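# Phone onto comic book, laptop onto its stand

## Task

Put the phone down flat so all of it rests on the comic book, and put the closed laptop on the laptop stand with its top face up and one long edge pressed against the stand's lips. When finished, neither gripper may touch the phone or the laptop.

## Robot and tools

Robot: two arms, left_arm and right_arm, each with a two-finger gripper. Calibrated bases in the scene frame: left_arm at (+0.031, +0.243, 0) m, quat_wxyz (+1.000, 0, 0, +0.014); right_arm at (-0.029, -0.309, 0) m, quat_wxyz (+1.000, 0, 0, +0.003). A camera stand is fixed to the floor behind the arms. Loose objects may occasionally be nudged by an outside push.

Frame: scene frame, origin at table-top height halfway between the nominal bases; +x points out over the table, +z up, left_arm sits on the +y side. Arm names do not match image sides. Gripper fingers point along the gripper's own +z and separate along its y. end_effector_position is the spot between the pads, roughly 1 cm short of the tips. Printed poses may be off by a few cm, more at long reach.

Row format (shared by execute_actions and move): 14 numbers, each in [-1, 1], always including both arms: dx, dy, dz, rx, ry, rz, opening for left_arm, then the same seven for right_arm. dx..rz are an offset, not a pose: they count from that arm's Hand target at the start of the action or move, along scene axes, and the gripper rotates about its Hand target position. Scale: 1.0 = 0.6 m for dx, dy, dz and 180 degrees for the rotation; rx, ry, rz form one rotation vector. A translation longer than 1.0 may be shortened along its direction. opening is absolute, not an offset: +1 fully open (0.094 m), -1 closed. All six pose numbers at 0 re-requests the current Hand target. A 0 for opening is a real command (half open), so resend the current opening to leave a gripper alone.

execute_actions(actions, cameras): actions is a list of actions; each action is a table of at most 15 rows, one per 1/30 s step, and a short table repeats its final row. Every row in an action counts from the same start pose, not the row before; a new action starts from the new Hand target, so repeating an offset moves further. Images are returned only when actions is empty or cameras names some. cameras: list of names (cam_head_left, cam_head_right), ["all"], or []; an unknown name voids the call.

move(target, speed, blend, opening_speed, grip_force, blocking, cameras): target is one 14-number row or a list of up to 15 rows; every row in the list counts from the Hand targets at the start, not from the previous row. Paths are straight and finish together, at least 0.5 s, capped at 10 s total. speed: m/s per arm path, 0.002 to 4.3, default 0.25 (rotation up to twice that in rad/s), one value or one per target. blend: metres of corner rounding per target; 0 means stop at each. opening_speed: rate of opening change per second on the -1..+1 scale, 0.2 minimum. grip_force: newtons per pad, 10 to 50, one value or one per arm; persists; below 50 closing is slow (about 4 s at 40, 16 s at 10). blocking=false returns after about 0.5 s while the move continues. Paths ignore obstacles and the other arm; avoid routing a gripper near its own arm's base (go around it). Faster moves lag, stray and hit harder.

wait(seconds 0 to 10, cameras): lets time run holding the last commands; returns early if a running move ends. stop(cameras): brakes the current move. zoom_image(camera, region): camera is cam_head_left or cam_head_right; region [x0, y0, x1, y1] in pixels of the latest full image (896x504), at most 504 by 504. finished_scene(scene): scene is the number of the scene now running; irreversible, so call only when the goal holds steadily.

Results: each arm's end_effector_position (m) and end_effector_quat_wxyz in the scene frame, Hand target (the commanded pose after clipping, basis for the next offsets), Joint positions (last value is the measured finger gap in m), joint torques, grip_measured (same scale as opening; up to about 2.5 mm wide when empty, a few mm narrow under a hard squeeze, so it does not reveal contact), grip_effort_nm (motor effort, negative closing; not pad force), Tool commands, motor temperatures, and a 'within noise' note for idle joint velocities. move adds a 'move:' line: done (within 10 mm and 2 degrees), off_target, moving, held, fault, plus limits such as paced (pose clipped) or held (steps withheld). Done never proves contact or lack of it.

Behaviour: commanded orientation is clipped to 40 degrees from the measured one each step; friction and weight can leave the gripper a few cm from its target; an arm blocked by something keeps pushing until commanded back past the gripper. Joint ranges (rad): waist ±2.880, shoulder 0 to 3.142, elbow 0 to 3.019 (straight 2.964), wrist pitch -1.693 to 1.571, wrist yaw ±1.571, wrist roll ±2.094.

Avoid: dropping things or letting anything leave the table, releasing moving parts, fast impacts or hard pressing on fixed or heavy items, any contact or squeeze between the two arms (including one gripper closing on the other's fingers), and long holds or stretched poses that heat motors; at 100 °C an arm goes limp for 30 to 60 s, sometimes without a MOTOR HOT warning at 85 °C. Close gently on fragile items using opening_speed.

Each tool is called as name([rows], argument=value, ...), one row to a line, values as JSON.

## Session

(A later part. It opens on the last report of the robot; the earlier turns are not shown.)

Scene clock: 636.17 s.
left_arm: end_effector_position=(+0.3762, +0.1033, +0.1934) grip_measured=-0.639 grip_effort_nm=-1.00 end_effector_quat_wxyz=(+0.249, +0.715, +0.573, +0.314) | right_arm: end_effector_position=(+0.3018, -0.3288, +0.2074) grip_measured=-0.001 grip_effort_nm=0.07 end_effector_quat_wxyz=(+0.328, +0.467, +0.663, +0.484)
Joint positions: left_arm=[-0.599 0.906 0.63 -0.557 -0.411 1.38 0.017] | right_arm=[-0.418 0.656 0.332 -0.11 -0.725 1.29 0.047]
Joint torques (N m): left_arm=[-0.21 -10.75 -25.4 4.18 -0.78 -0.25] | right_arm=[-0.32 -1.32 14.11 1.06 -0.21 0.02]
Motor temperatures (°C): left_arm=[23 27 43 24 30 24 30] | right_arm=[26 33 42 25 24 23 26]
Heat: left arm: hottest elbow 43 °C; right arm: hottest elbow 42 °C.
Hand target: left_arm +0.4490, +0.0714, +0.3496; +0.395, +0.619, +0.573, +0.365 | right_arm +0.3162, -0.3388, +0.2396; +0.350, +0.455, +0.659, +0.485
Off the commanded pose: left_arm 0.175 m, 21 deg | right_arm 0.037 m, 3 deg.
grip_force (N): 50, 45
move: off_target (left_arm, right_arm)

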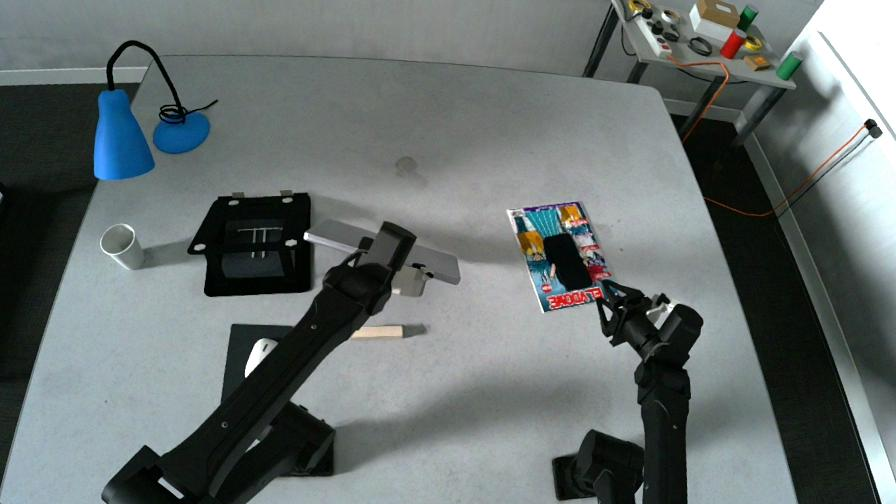

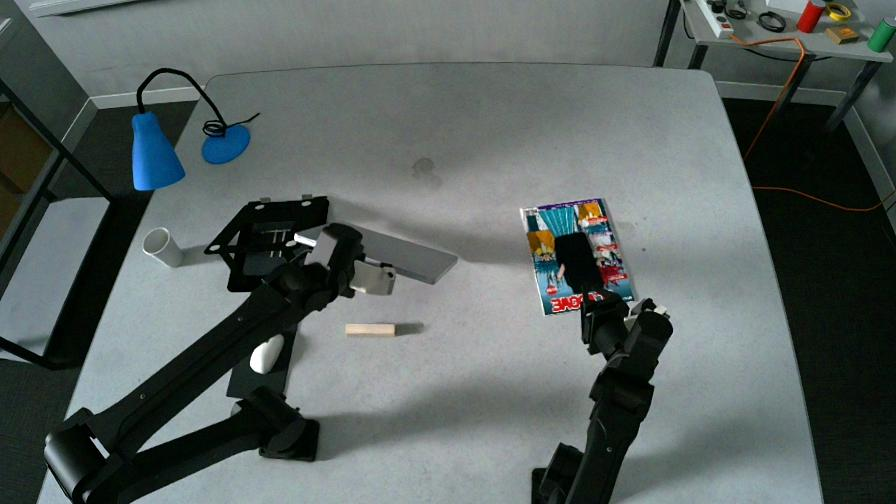

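move(target=[0.0,0.06,0.2,0,-0.08,0.0,-0.95,0,0,0.0,0,0,0,0], cameras=["all"], speed=0.12)

zoom_image(camera="cam_head_left", region=[280, 140, 500, 340])

zoom_image(camera="cam_head_right", region=[280, 140, 500, 340])

Scene clock: 645.20 s.
left_arm: end_effector_position=(+0.3862, +0.1262, +0.2752) grip_measured=-0.639 grip_effort_nm=-1.00 end_effector_quat_wxyz=(+0.303, +0.697, +0.534, +0.371) | right_arm: end_effector_position=(+0.3018, -0.3288, +0.2074) grip_measured=-0.001 grip_effort_nm=0.06 end_effector_quat_wxyz=(+0.328, +0.467, +0.663, +0.484)
Joint positions: left_arm=[-0.518 0.767 0.689 -0.544 -0.38 1.542 0.017] | right_arm=[-0.418 0.656 0.332 -0.11 -0.725 1.29 0.047]
Joint torques (N m): left_arm=[-0.85 -9.58 -25.28 6.28 -0.52 -0.36] | right_arm=[-0.26 -1.38 14.09 1.1 -0.21 0.03]
Motor temperatures (°C): left_arm=[23 28 50 24 29 24 30] | right_arm=[26 33 42 25 24 23 25]
Heat: left arm: hottest elbow 50 °C; right arm: hottest elbow 42 °C.
Hand target: left_arm +0.4490, +0.1074, +0.4697; +0.464, +0.568, +0.519, +0.440 | right_arm +0.3162, -0.3388, +0.2396; +0.350, +0.455, +0.659, +0.485
Off the commanded pose: left_arm 0.205 m, 25 deg | right_arm 0.037 m, 3 deg.
grip_force (N): 50, 45
move: off_target (left_arm, right_arm)

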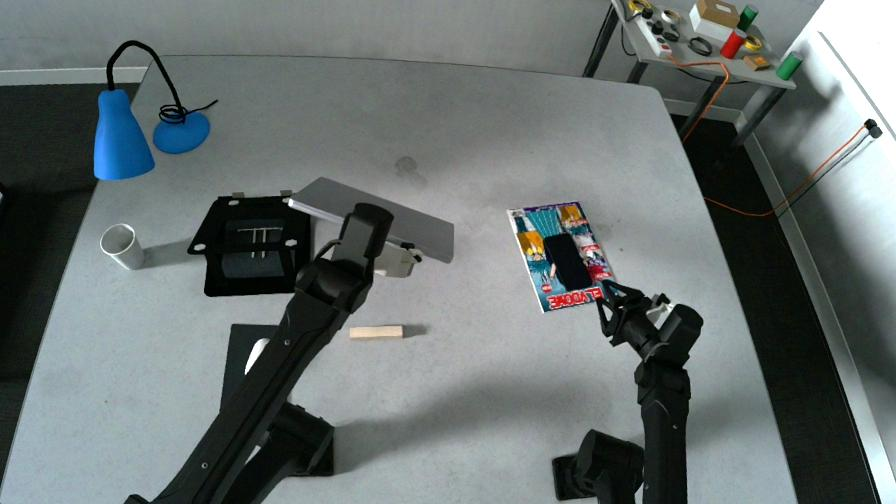

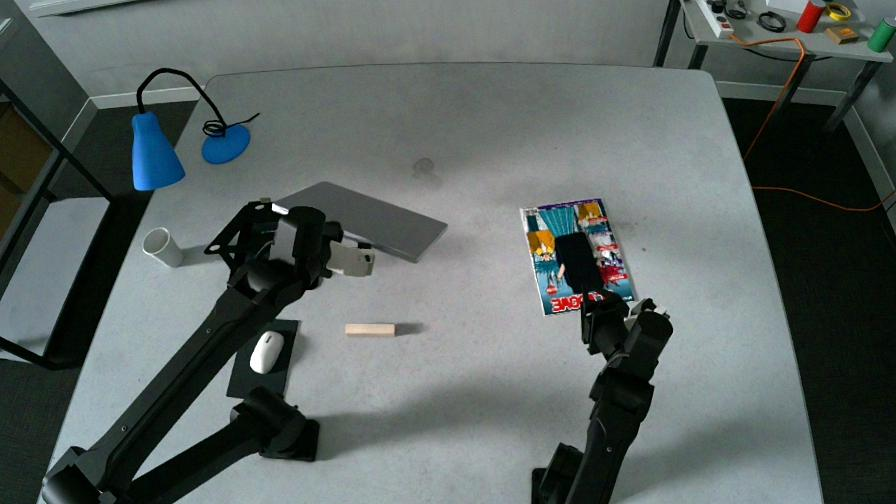

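Scaled by 2.291.

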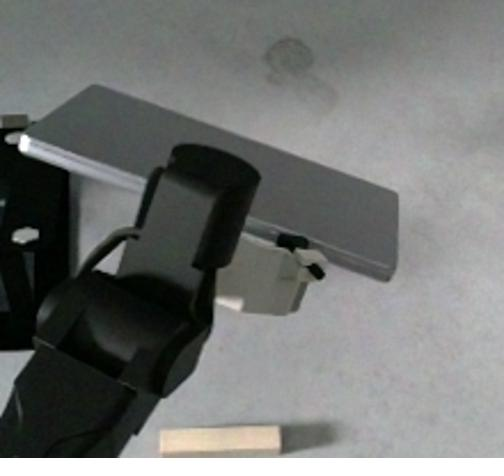

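Scaled by 2.291.

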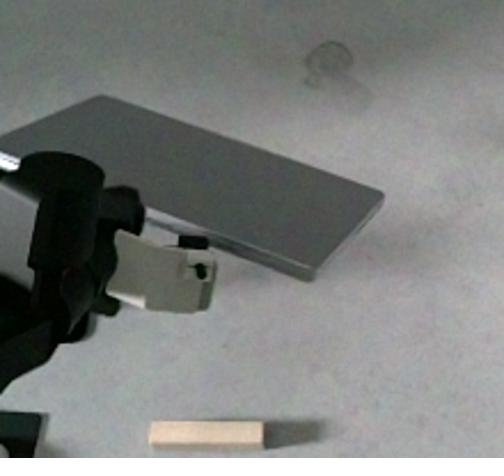

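move(target=[0.06,0.4,0.0,-0.08,0,0.08,-0.95,0,0,0.0,0,0,0,0], cameras=["all"], speed=0.18)

zoom_image(camera="cam_head_left", region=[160, 140, 380, 340])

zoom_image(camera="cam_head_right", region=[160, 140, 380, 340])

Scene clock: 654.00 s.
left_arm: end_effector_position=(+0.4149, +0.3284, +0.2682) grip_measured=-0.640 grip_effort_nm=-1.00 end_effector_quat_wxyz=(+0.352, +0.500, +0.734, +0.295) | right_arm: end_effector_position=(+0.3018, -0.3288, +0.2074) grip_measured=-0.001 grip_effort_nm=0.06 end_effector_quat_wxyz=(+0.328, +0.467, +0.663, +0.484)
Joint positions: left_arm=[0.259 0.821 0.712 -0.516 0.153 1.405 0.017] | right_arm=[-0.418 0.656 0.332 -0.11 -0.725 1.29 0.047]
Joint torques (N m): left_arm=[-1.14 -11.34 -25.4 6.54 0.53 -0.45] | right_arm=[-0.44 -1.26 14.11 1.05 -0.21 0.02]
Motor temperatures (°C): left_arm=[23 27 59 25 29 24 30] | right_arm=[26 32 43 25 24 23 25]
Heat: left arm: hottest elbow 59 °C; right arm: hottest elbow 43 °C.
Hand target: left_arm +0.4851, +0.3474, +0.4697; +0.473, +0.436, +0.636, +0.426 | right_arm +0.3162, -0.3388, +0.2396; +0.350, +0.455, +0.659, +0.485
Off the commanded pose: left_arm 0.214 m, 24 deg | right_arm 0.037 m, 3 deg.
grip_force (N): 50, 45
move: off_target (left_arm, right_arm)

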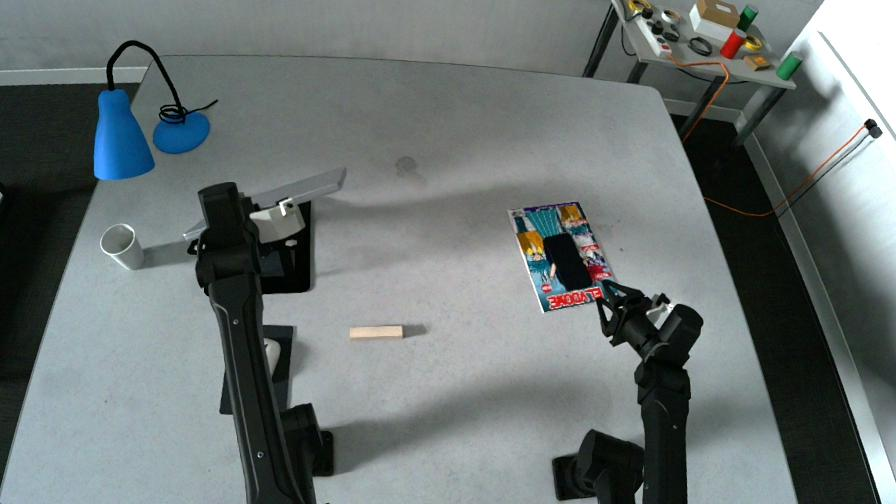

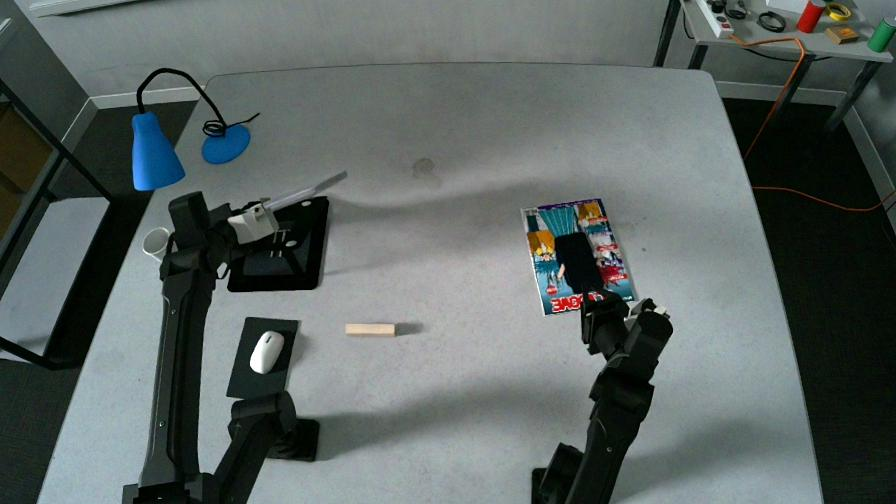

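Scaled by 2.291.

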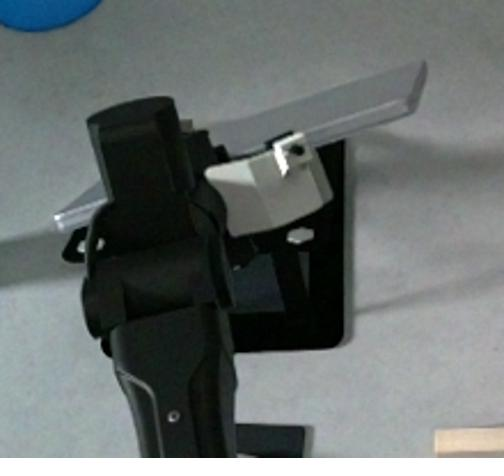

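Scaled by 2.291.

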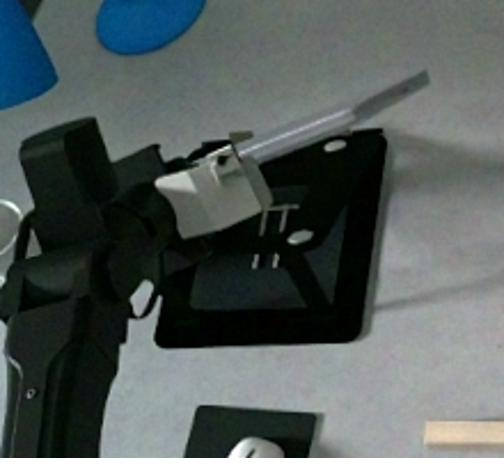

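move(target=[0.02,0.07,0.03,0.09,-0.05,-0.064,-0.95,0,0,0.0,0,0,0,0], cameras=["all"], speed=0.25)

zoom_image(camera="cam_head_left", region=[160, 140, 380, 340])

zoom_image(camera="cam_head_right", region=[160, 140, 380, 340])

Scene clock: 661.13 s.
left_arm: end_effector_position=(+0.4485, +0.3669, +0.2949) grip_measured=-0.639 grip_effort_nm=-1.01 end_effector_quat_wxyz=(+0.436, +0.568, +0.602, +0.352) | right_arm: end_effector_position=(+0.3018, -0.3288, +0.2074) grip_measured=-0.001 grip_effort_nm=0.06 end_effector_quat_wxyz=(+0.328, +0.467, +0.663, +0.484)
Joint positions: left_arm=[0.462 0.934 0.712 -0.22 0.522 1.667 0.017] | right_arm=[-0.418 0.656 0.332 -0.11 -0.725 1.29 0.047]
Joint torques (N m): left_arm=[-0.5 -13.1 -25.32 6.54 1.05 -0.43] | right_arm=[-0.32 -1.26 14.12 1.09 -0.21 0.01]
Motor temperatures (°C): left_arm=[23 28 64 25 29 24 30] | right_arm=[26 32 43 25 24 23 25]
Heat: left arm: hottest elbow 64 °C; right arm: hottest elbow 43 °C.
Hand target: left_arm +0.4969, +0.3896, +0.4878; +0.495, +0.525, +0.485, +0.495 | right_arm +0.3162, -0.3388, +0.2396; +0.350, +0.455, +0.659, +0.485
Off the commanded pose: left_arm 0.200 m, 23 deg | right_arm 0.037 m, 3 deg.
grip_force (N): 50, 45
move: off_target (left_arm, right_arm)

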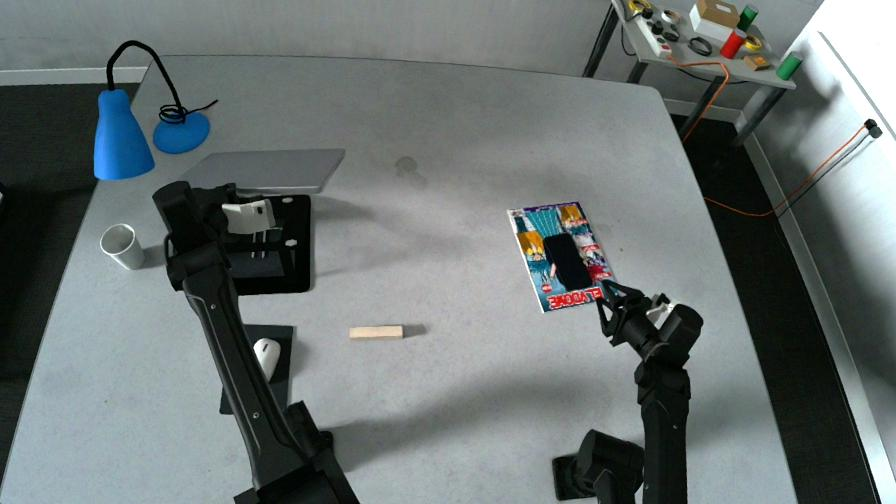

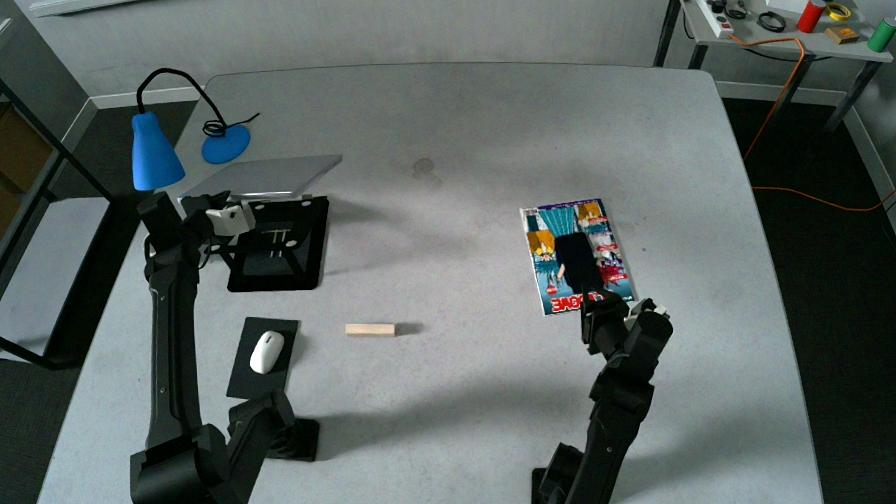

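Scaled by 2.291.

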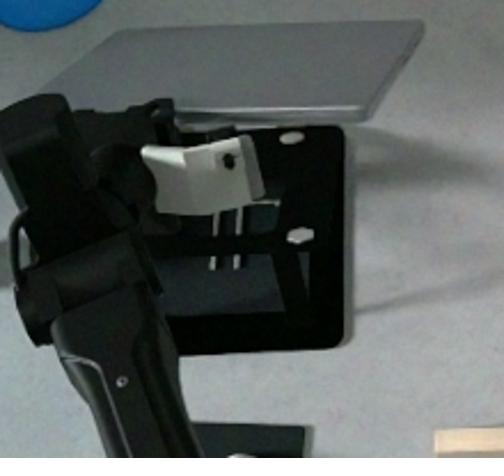

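Scaled by 2.291.

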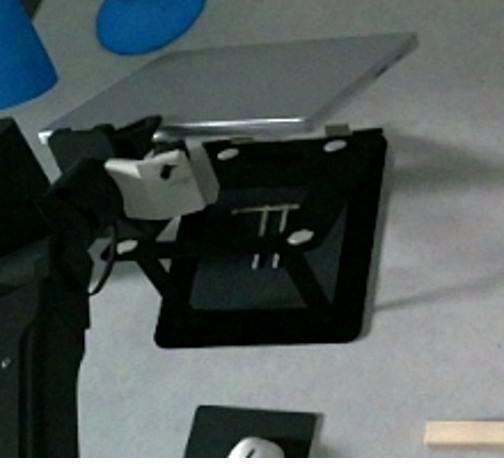

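move(target=[-0.05,0.035,-0.17,0,0,0,-0.95,0,0,0.0,0,0,0,0], cameras=["all"], speed=0.2)

zoom_image(camera="cam_head_left", region=[160, 140, 380, 340])

zoom_image(camera="cam_head_right", region=[160, 140, 380, 340])

Scene clock: 667.80 s.
left_arm: end_effector_position=(+0.4579, +0.4047, +0.2665) grip_measured=-0.636 grip_effort_nm=-1.01 end_effector_quat_wxyz=(+0.457, +0.555, +0.573, +0.393) | right_arm: end_effector_position=(+0.3018, -0.3288, +0.2074) grip_measured=-0.001 grip_effort_nm=0.07 end_effector_quat_wxyz=(+0.328, +0.467, +0.663, +0.484)
Joint positions: left_arm=[0.556 1.05 0.635 0.074 0.615 1.682 0.017] | right_arm=[-0.418 0.656 0.332 -0.11 -0.725 1.29 0.047]
Joint torques (N m): left_arm=[-0.67 -15.79 18.36 6.38 1.03 -0.53] | right_arm=[-0.44 -1.26 14.11 1.05 -0.21 0.02]
Motor temperatures (°C): left_arm=[23 28 66 25 29 24 30] | right_arm=[26 32 44 25 24 23 25]
Heat: left arm: hottest elbow 66 °C; right arm: hottest elbow 44 °C.
Hand target: left_arm +0.4670, +0.4104, +0.3859; +0.495, +0.525, +0.484, +0.495 | right_arm +0.3162, -0.3388, +0.2396; +0.350, +0.455, +0.659, +0.485
Off the commanded pose: left_arm 0.120 m, 16 deg | right_arm 0.037 m, 3 deg.
grip_force (N): 50, 45
move: off_target (left_arm, right_arm)

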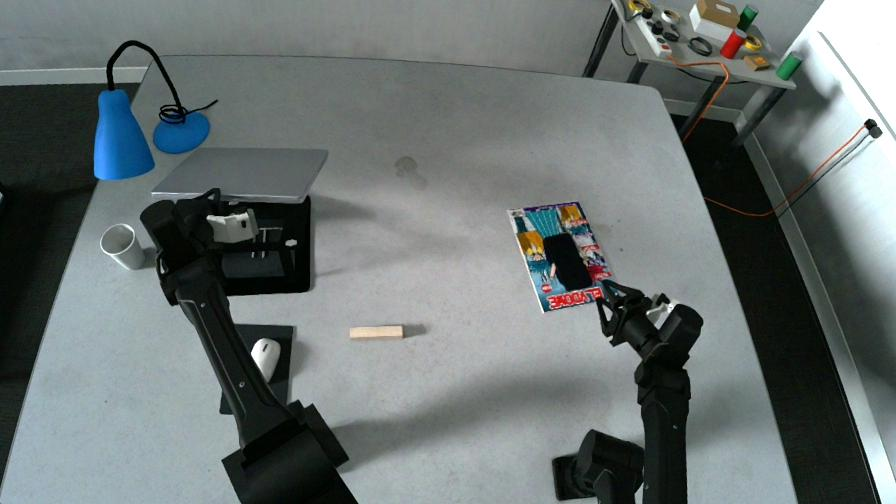

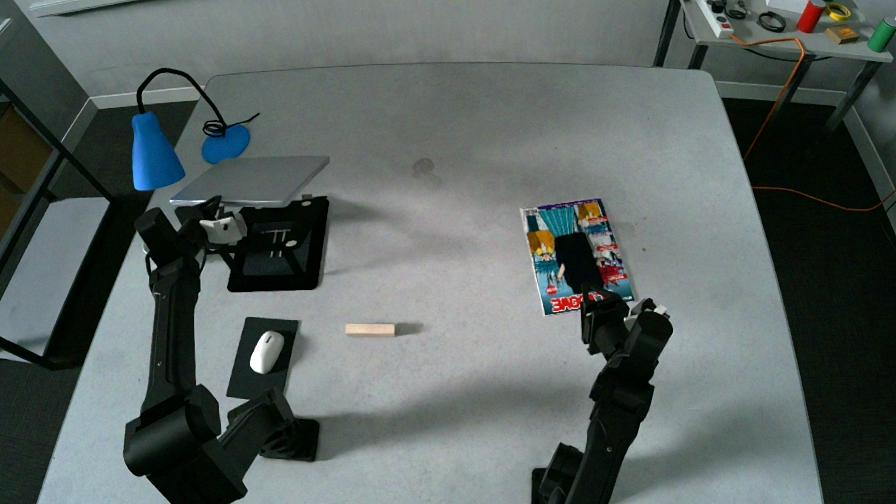

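Scaled by 2.291.

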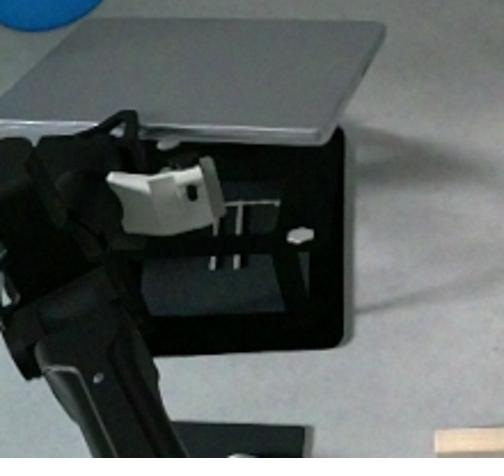

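Scaled by 2.291.

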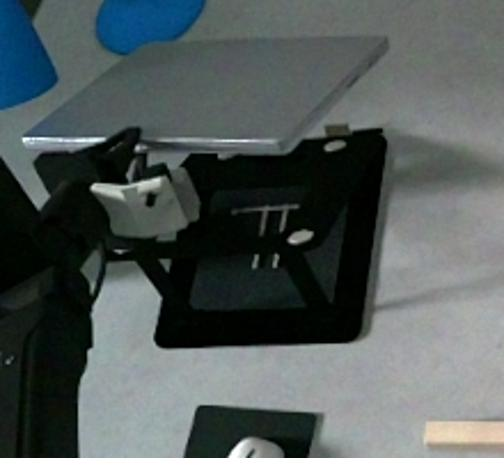

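move(target=[-0.06,-0.02,-0.13,0,0.03,0,-0.95,0,0,0.0,0,0,0,0], cameras=["all"], speed=0.12)

zoom_image(camera="cam_head_left", region=[140, 140, 360, 340])

zoom_image(camera="cam_head_right", region=[160, 140, 380, 340])

Scene clock: 673.53 s.
left_arm: end_effector_position=(+0.4168, +0.3843, +0.2028) grip_measured=-0.636 grip_effort_nm=-1.01 end_effector_quat_wxyz=(+0.439, +0.571, +0.590, +0.367) | right_arm: end_effector_position=(+0.3018, -0.3288, +0.2074) grip_measured=-0.001 grip_effort_nm=0.07 end_effector_quat_wxyz=(+0.328, +0.467, +0.663, +0.484)
Joint positions: left_arm=[0.575 0.996 0.474 0.08 0.628 1.736 0.017] | right_arm=[-0.418 0.656 0.332 -0.11 -0.725 1.29 0.047]
Joint torques (N m): left_arm=[-0.44 -15.09 17.26 5.94 1.34 -0.34] | right_arm=[-0.32 -1.26 14.12 1.07 -0.21 0.02]
Motor temperatures (°C): left_arm=[23 28 64 25 29 24 30] | right_arm=[26 32 44 25 24 23 25]
Heat: left arm: hottest elbow 64 °C; right arm: hottest elbow 44 °C.
Hand target: left_arm +0.4309, +0.3984, +0.3079; +0.472, +0.548, +0.507, +0.469 | right_arm +0.3162, -0.3388, +0.2396; +0.350, +0.455, +0.659, +0.485
Off the commanded pose: left_arm 0.107 m, 16 deg | right_arm 0.037 m, 3 deg.
grip_force (N): 50, 45
move: off_target (left_arm, right_arm)

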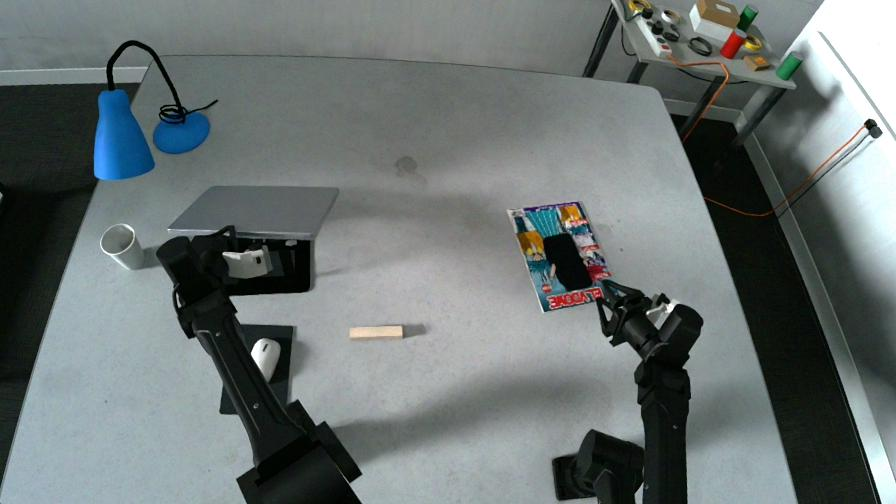

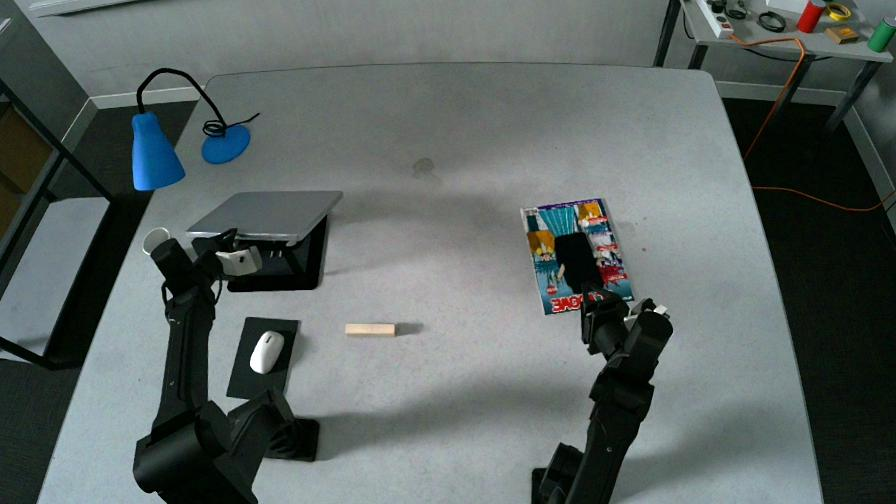

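Scaled by 2.291.

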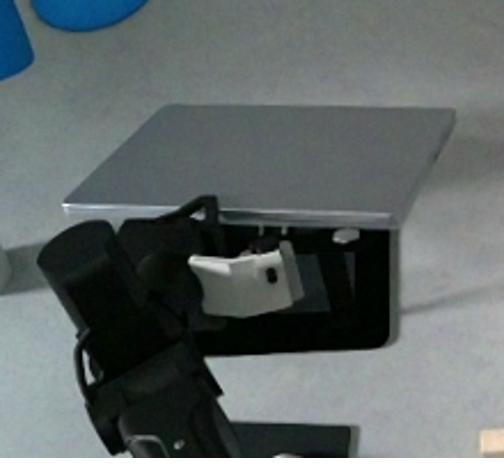

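Scaled by 2.291.

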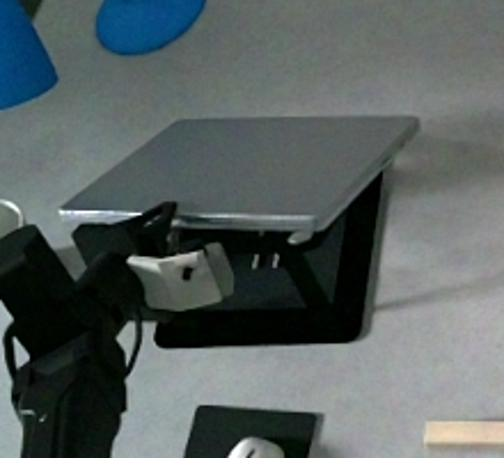

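move(target=[0.0,-0.012,-0.06,0,0,0,-0.95,0,0,0,0,0,0,0.0], speed=0.08, cameras=["all"])

Scene clock: 688.77 s.
left_arm: end_effector_position=(+0.4089, +0.3804, +0.1851) grip_measured=-0.636 grip_effort_nm=-1.01 end_effector_quat_wxyz=(+0.439, +0.569, +0.580, +0.383) | right_arm: end_effector_position=(+0.3018, -0.3288, +0.2074) grip_measured=-0.001 grip_effort_nm=0.07 end_effector_quat_wxyz=(+0.328, +0.467, +0.663, +0.484)
Joint positions: left_arm=[0.576 1.006 0.404 0.196 0.621 1.739 0.017] | right_arm=[-0.418 0.656 0.332 -0.11 -0.725 1.29 0.047]
Joint torques (N m): left_arm=[-1.2 -11.11 16.16 6.35 1.02 -0.42] | right_arm=[-0.38 -1.2 14.09 1.09 -0.21 0.02]
Motor temperatures (°C): left_arm=[23 28 57 26 30 24 30] | right_arm=[26 32 46 25 24 23 25]
Heat: left arm: hottest elbow 57 °C; right arm: hottest elbow 46 °C.
Hand target: left_arm +0.4310, +0.3912, +0.2718; +0.472, +0.548, +0.507, +0.469 | right_arm +0.3162, -0.3388, +0.2396; +0.350, +0.455, +0.659, +0.485
Off the commanded pose: left_arm 0.090 m, 14 deg | right_arm 0.037 m, 3 deg.
grip_force (N): 50, 45
move: off_target (left_arm, right_arm)

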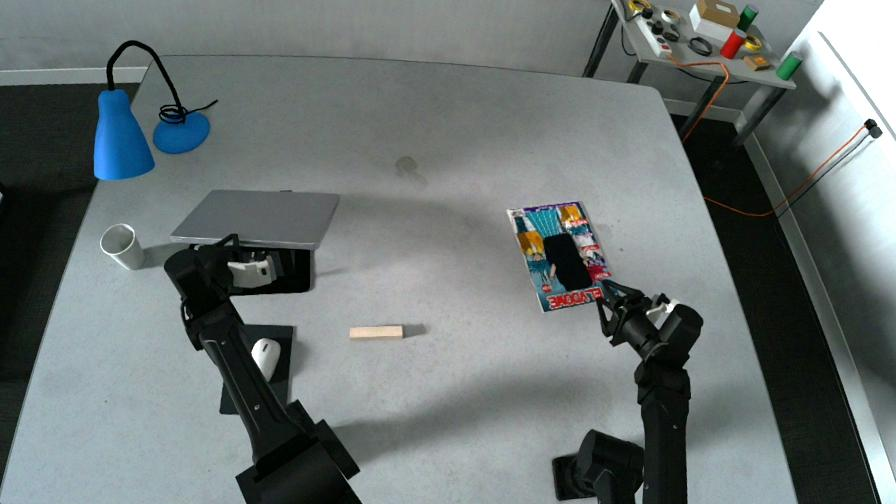

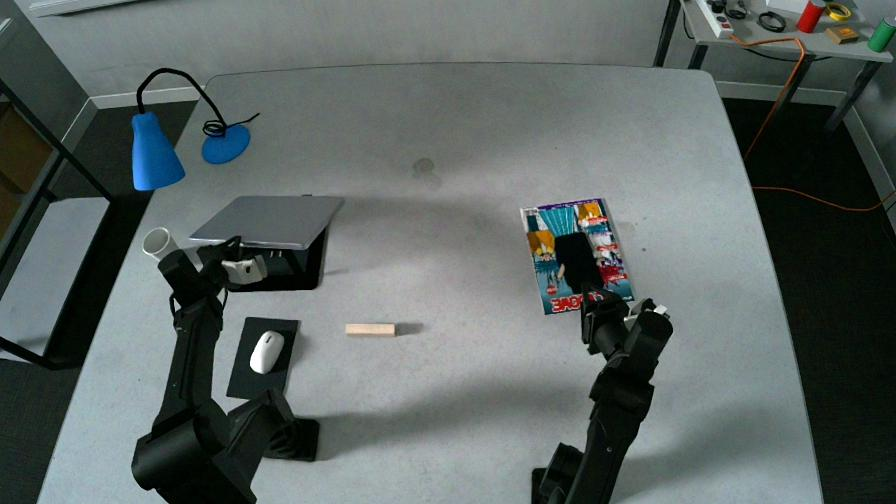

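move(target=[0.01,0.005,-0.06,0,0,0,-0.95,0,0,0,0,0,0,0.0], speed=0.08, cameras=["all"])

zoom_image(camera="cam_head_right", region=[130, 160, 390, 320])

zoom_image(camera="cam_head_left", region=[130, 160, 390, 320])

Scene clock: 693.30 s.
left_arm: end_effector_position=(+0.4167, +0.3857, +0.1654) grip_measured=-0.634 grip_effort_nm=-1.00 end_effector_quat_wxyz=(+0.441, +0.568, +0.567, +0.400) | right_arm: end_effector_position=(+0.3018, -0.3288, +0.2074) grip_measured=-0.001 grip_effort_nm=0.07 end_effector_quat_wxyz=(+0.328, +0.467, +0.663, +0.484)
Joint positions: left_arm=[0.576 1.114 0.372 0.378 0.622 1.741 0.017] | right_arm=[-0.418 0.656 0.332 -0.11 -0.725 1.29 0.047]
Joint torques (N m): left_arm=[-2.14 -10.11 14.23 5.72 0.85 -0.49] | right_arm=[-0.38 -1.38 14.09 1.06 -0.21 0.02]
Motor temperatures (°C): left_arm=[23 28 56 26 30 24 30] | right_arm=[26 32 46 25 24 23 25]
Heat: left arm: hottest elbow 56 °C; right arm: hottest elbow 46 °C.
Hand target: left_arm +0.4369, +0.3942, +0.2357; +0.472, +0.548, +0.507, +0.469 | right_arm +0.3162, -0.3388, +0.2396; +0.350, +0.455, +0.659, +0.485
Off the commanded pose: left_arm 0.074 m, 11 deg | right_arm 0.037 m, 3 deg.
grip_force (N): 50, 45
move: off_target (left_arm, right_arm)

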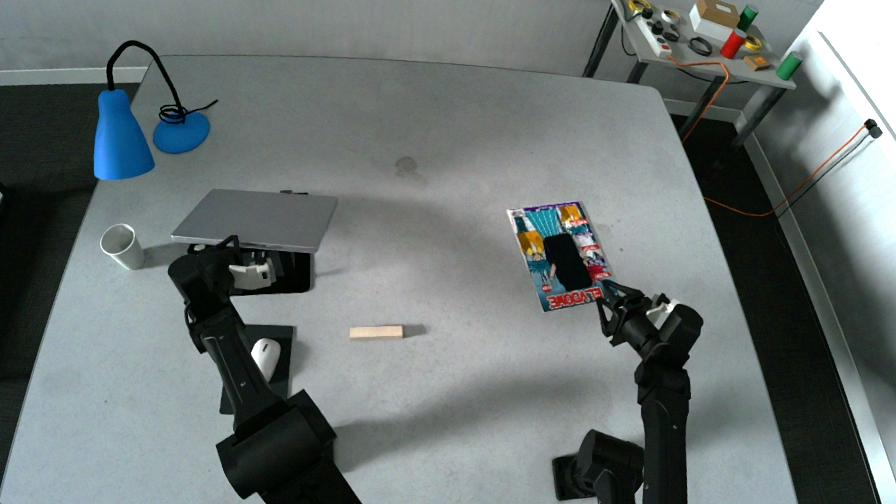

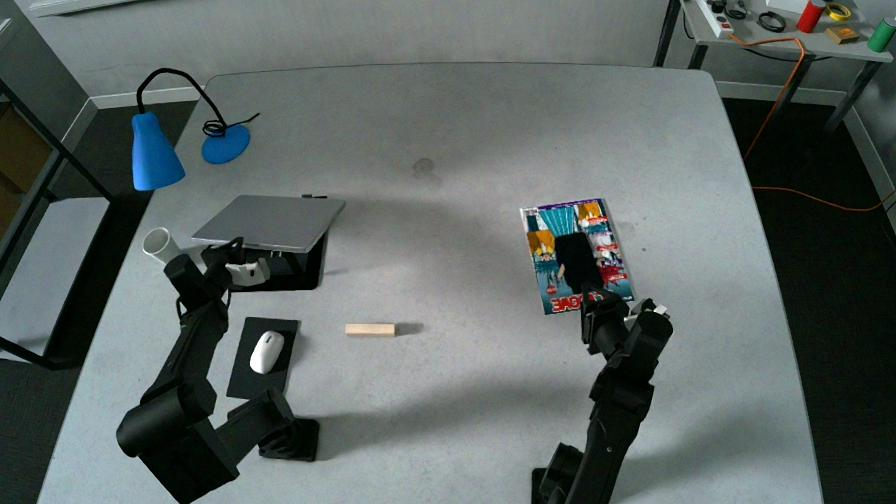

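Scaled by 1.938.

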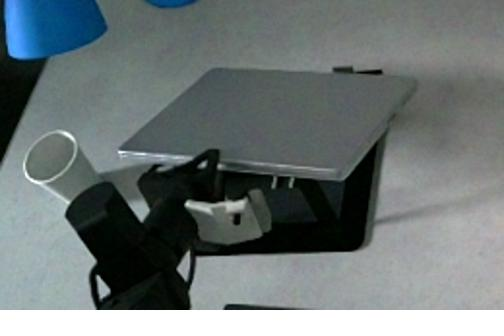

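Scaled by 1.938.

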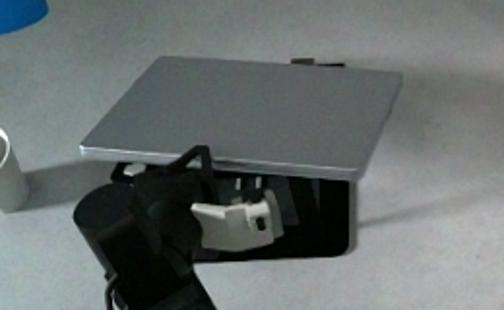

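zoom_image(camera="cam_head_left", region=[160, 225, 330, 305])

zoom_image(camera="cam_head_right", region=[180, 180, 350, 305])

zoom_image(camera="cam_head_left", region=[260, 170, 350, 230])

Scaled by 2.965.

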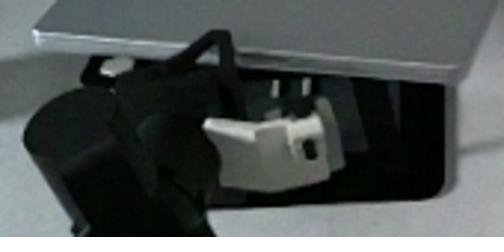

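Scaled by 2.965.

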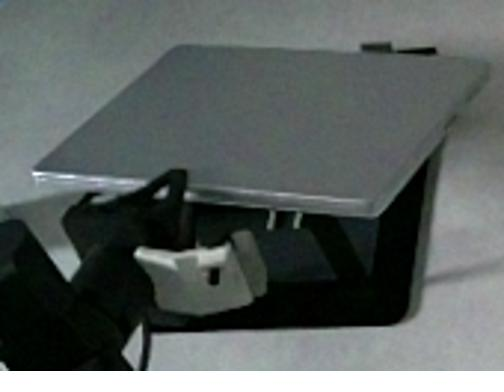

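Scaled by 5.600.

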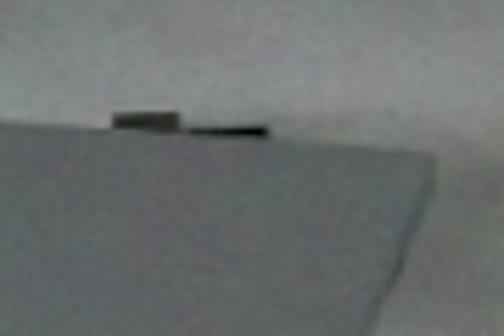

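move(target=[0.0,0.0,-0.04,0,0.06,0,-0.95,0,0,0,0,0,0,0.0], speed=0.08, cameras=["all"])

zoom_image(camera="cam_head_right", region=[180, 180, 350, 305])

zoom_image(camera="cam_head_left", region=[160, 180, 350, 305])

Scene clock: 703.00 s.
left_arm: end_effector_position=(+0.4119, +0.3847, +0.1595) grip_measured=-0.634 grip_effort_nm=-1.01 end_effector_quat_wxyz=(+0.408, +0.594, +0.584, +0.375) | right_arm: end_effector_position=(+0.3018, -0.3288, +0.2074) grip_measured=-0.001 grip_effort_nm=0.06 end_effector_quat_wxyz=(+0.328, +0.467, +0.663, +0.484)
Joint positions: left_arm=[0.569 1.07 0.41 0.177 0.59 1.822 0.017] | right_arm=[-0.418 0.656 0.332 -0.11 -0.725 1.29 0.047]
Joint torques (N m): left_arm=[-2.61 -8.12 17.18 1.98 0.46 -0.1] | right_arm=[-0.32 -1.26 14.08 1.06 -0.21 0.02]
Heat: left arm: hottest elbow 53 °C; right arm: hottest elbow 47 °C.
Hand target: left_arm +0.4369, +0.3942, +0.2117; +0.422, +0.590, +0.549, +0.416 | right_arm +0.3162, -0.3388, +0.2396; +0.350, +0.455, +0.659, +0.485
Off the commanded pose: left_arm 0.059 m, 6 deg | right_arm 0.037 m, 3 deg.
grip_force (N): 50, 45
move: off_target (left_arm, right_arm)

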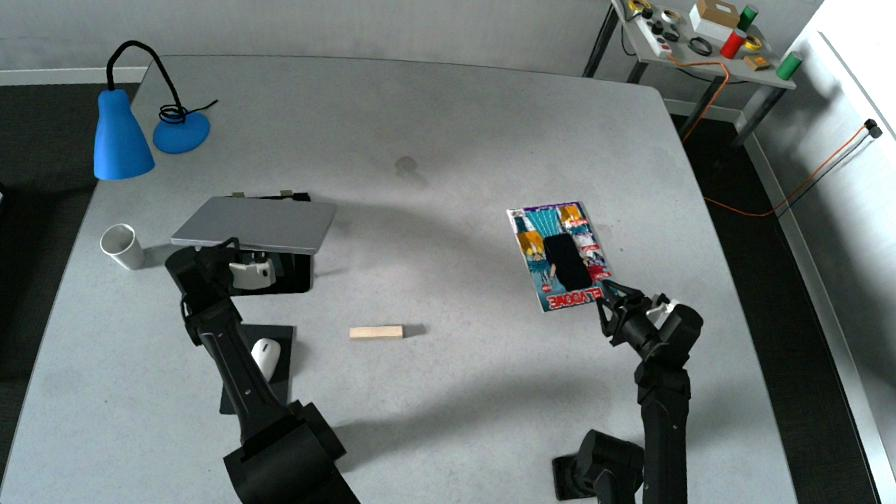

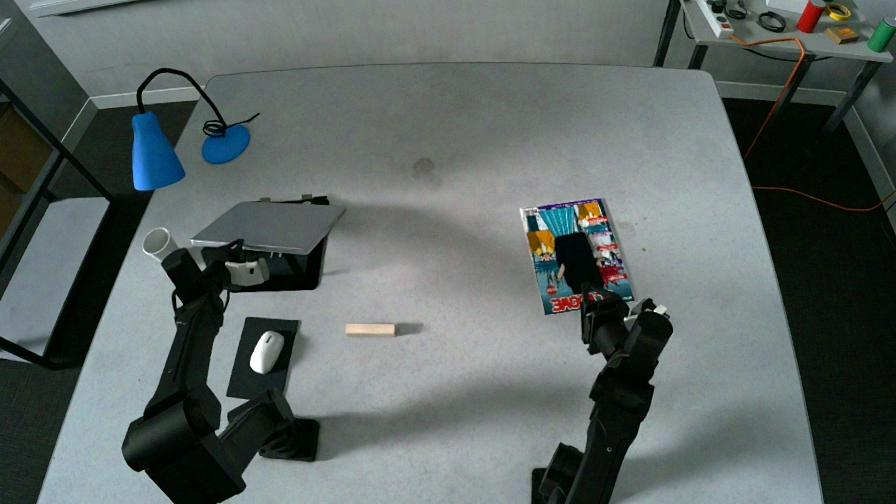

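Scaled by 2.965.

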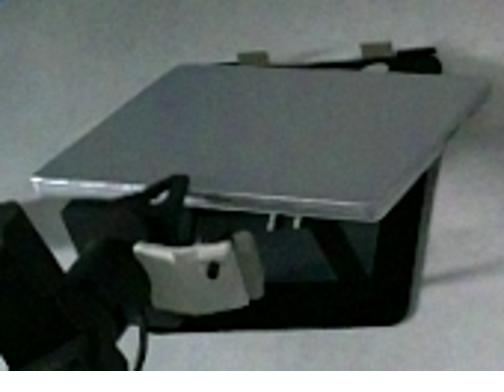

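Scaled by 2.653.

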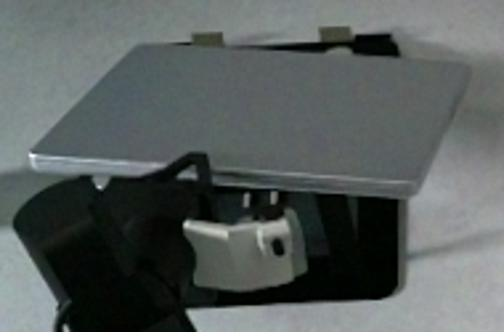

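move(target=[0.0,0.035,-0.015,0,0.0,0.03,-0.95,0,0,0,0,0,0,0.0], speed=0.08, cameras=["all"])

zoom_image(camera="cam_head_right", region=[180, 180, 350, 305])

zoom_image(camera="cam_head_left", region=[160, 180, 350, 305])

Scene clock: 722.30 s.
left_arm: end_effector_position=(+0.4134, +0.3941, +0.1595) grip_measured=-0.634 grip_effort_nm=-1.01 end_effector_quat_wxyz=(+0.391, +0.581, +0.598, +0.390) | right_arm: end_effector_position=(+0.3018, -0.3288, +0.2074) grip_measured=-0.001 grip_effort_nm=0.07 end_effector_quat_wxyz=(+0.328, +0.467, +0.663, +0.484)
Joint positions: left_arm=[0.564 1.072 0.41 0.194 0.528 1.806 0.017] | right_arm=[-0.418 0.656 0.332 -0.11 -0.725 1.29 0.047]
Joint torques (N m): left_arm=[-0.79 -6.77 16.05 3.56 -0.02 -0.31] | right_arm=[-0.38 -1.26 14.11 1.06 -0.21 0.01]
Heat: left arm: hottest elbow 53 °C; right arm: hottest elbow 48 °C.
Hand target: left_arm +0.4370, +0.4152, +0.2028; +0.402, +0.563, +0.577, +0.435 | right_arm +0.3162, -0.3388, +0.2396; +0.350, +0.455, +0.659, +0.485
Off the commanded pose: left_arm 0.054 m, 6 deg | right_arm 0.037 m, 3 deg.
grip_force (N): 50, 45
move: off_target (left_arm, right_arm)

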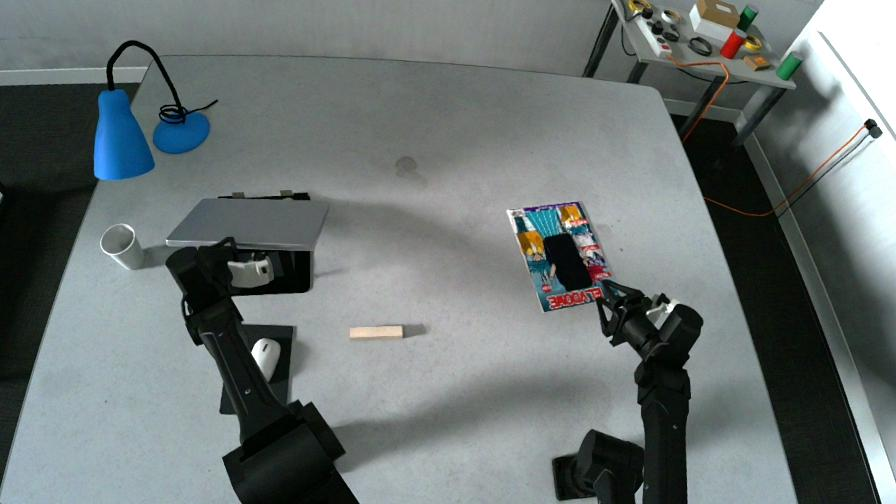

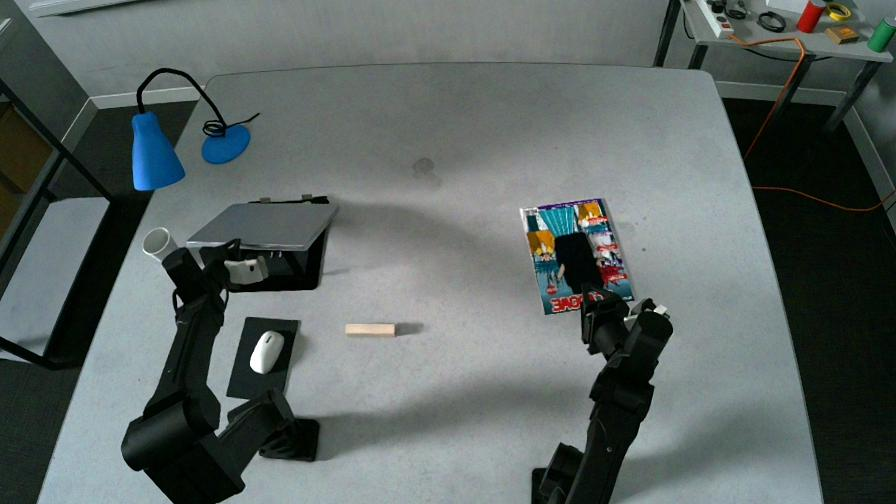

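Scaled by 2.965.

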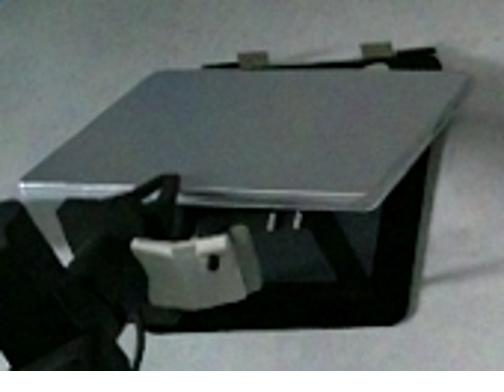

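Scaled by 2.653.

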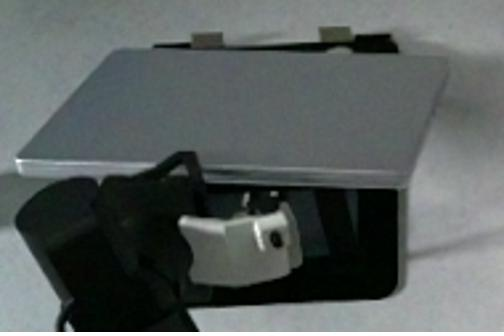

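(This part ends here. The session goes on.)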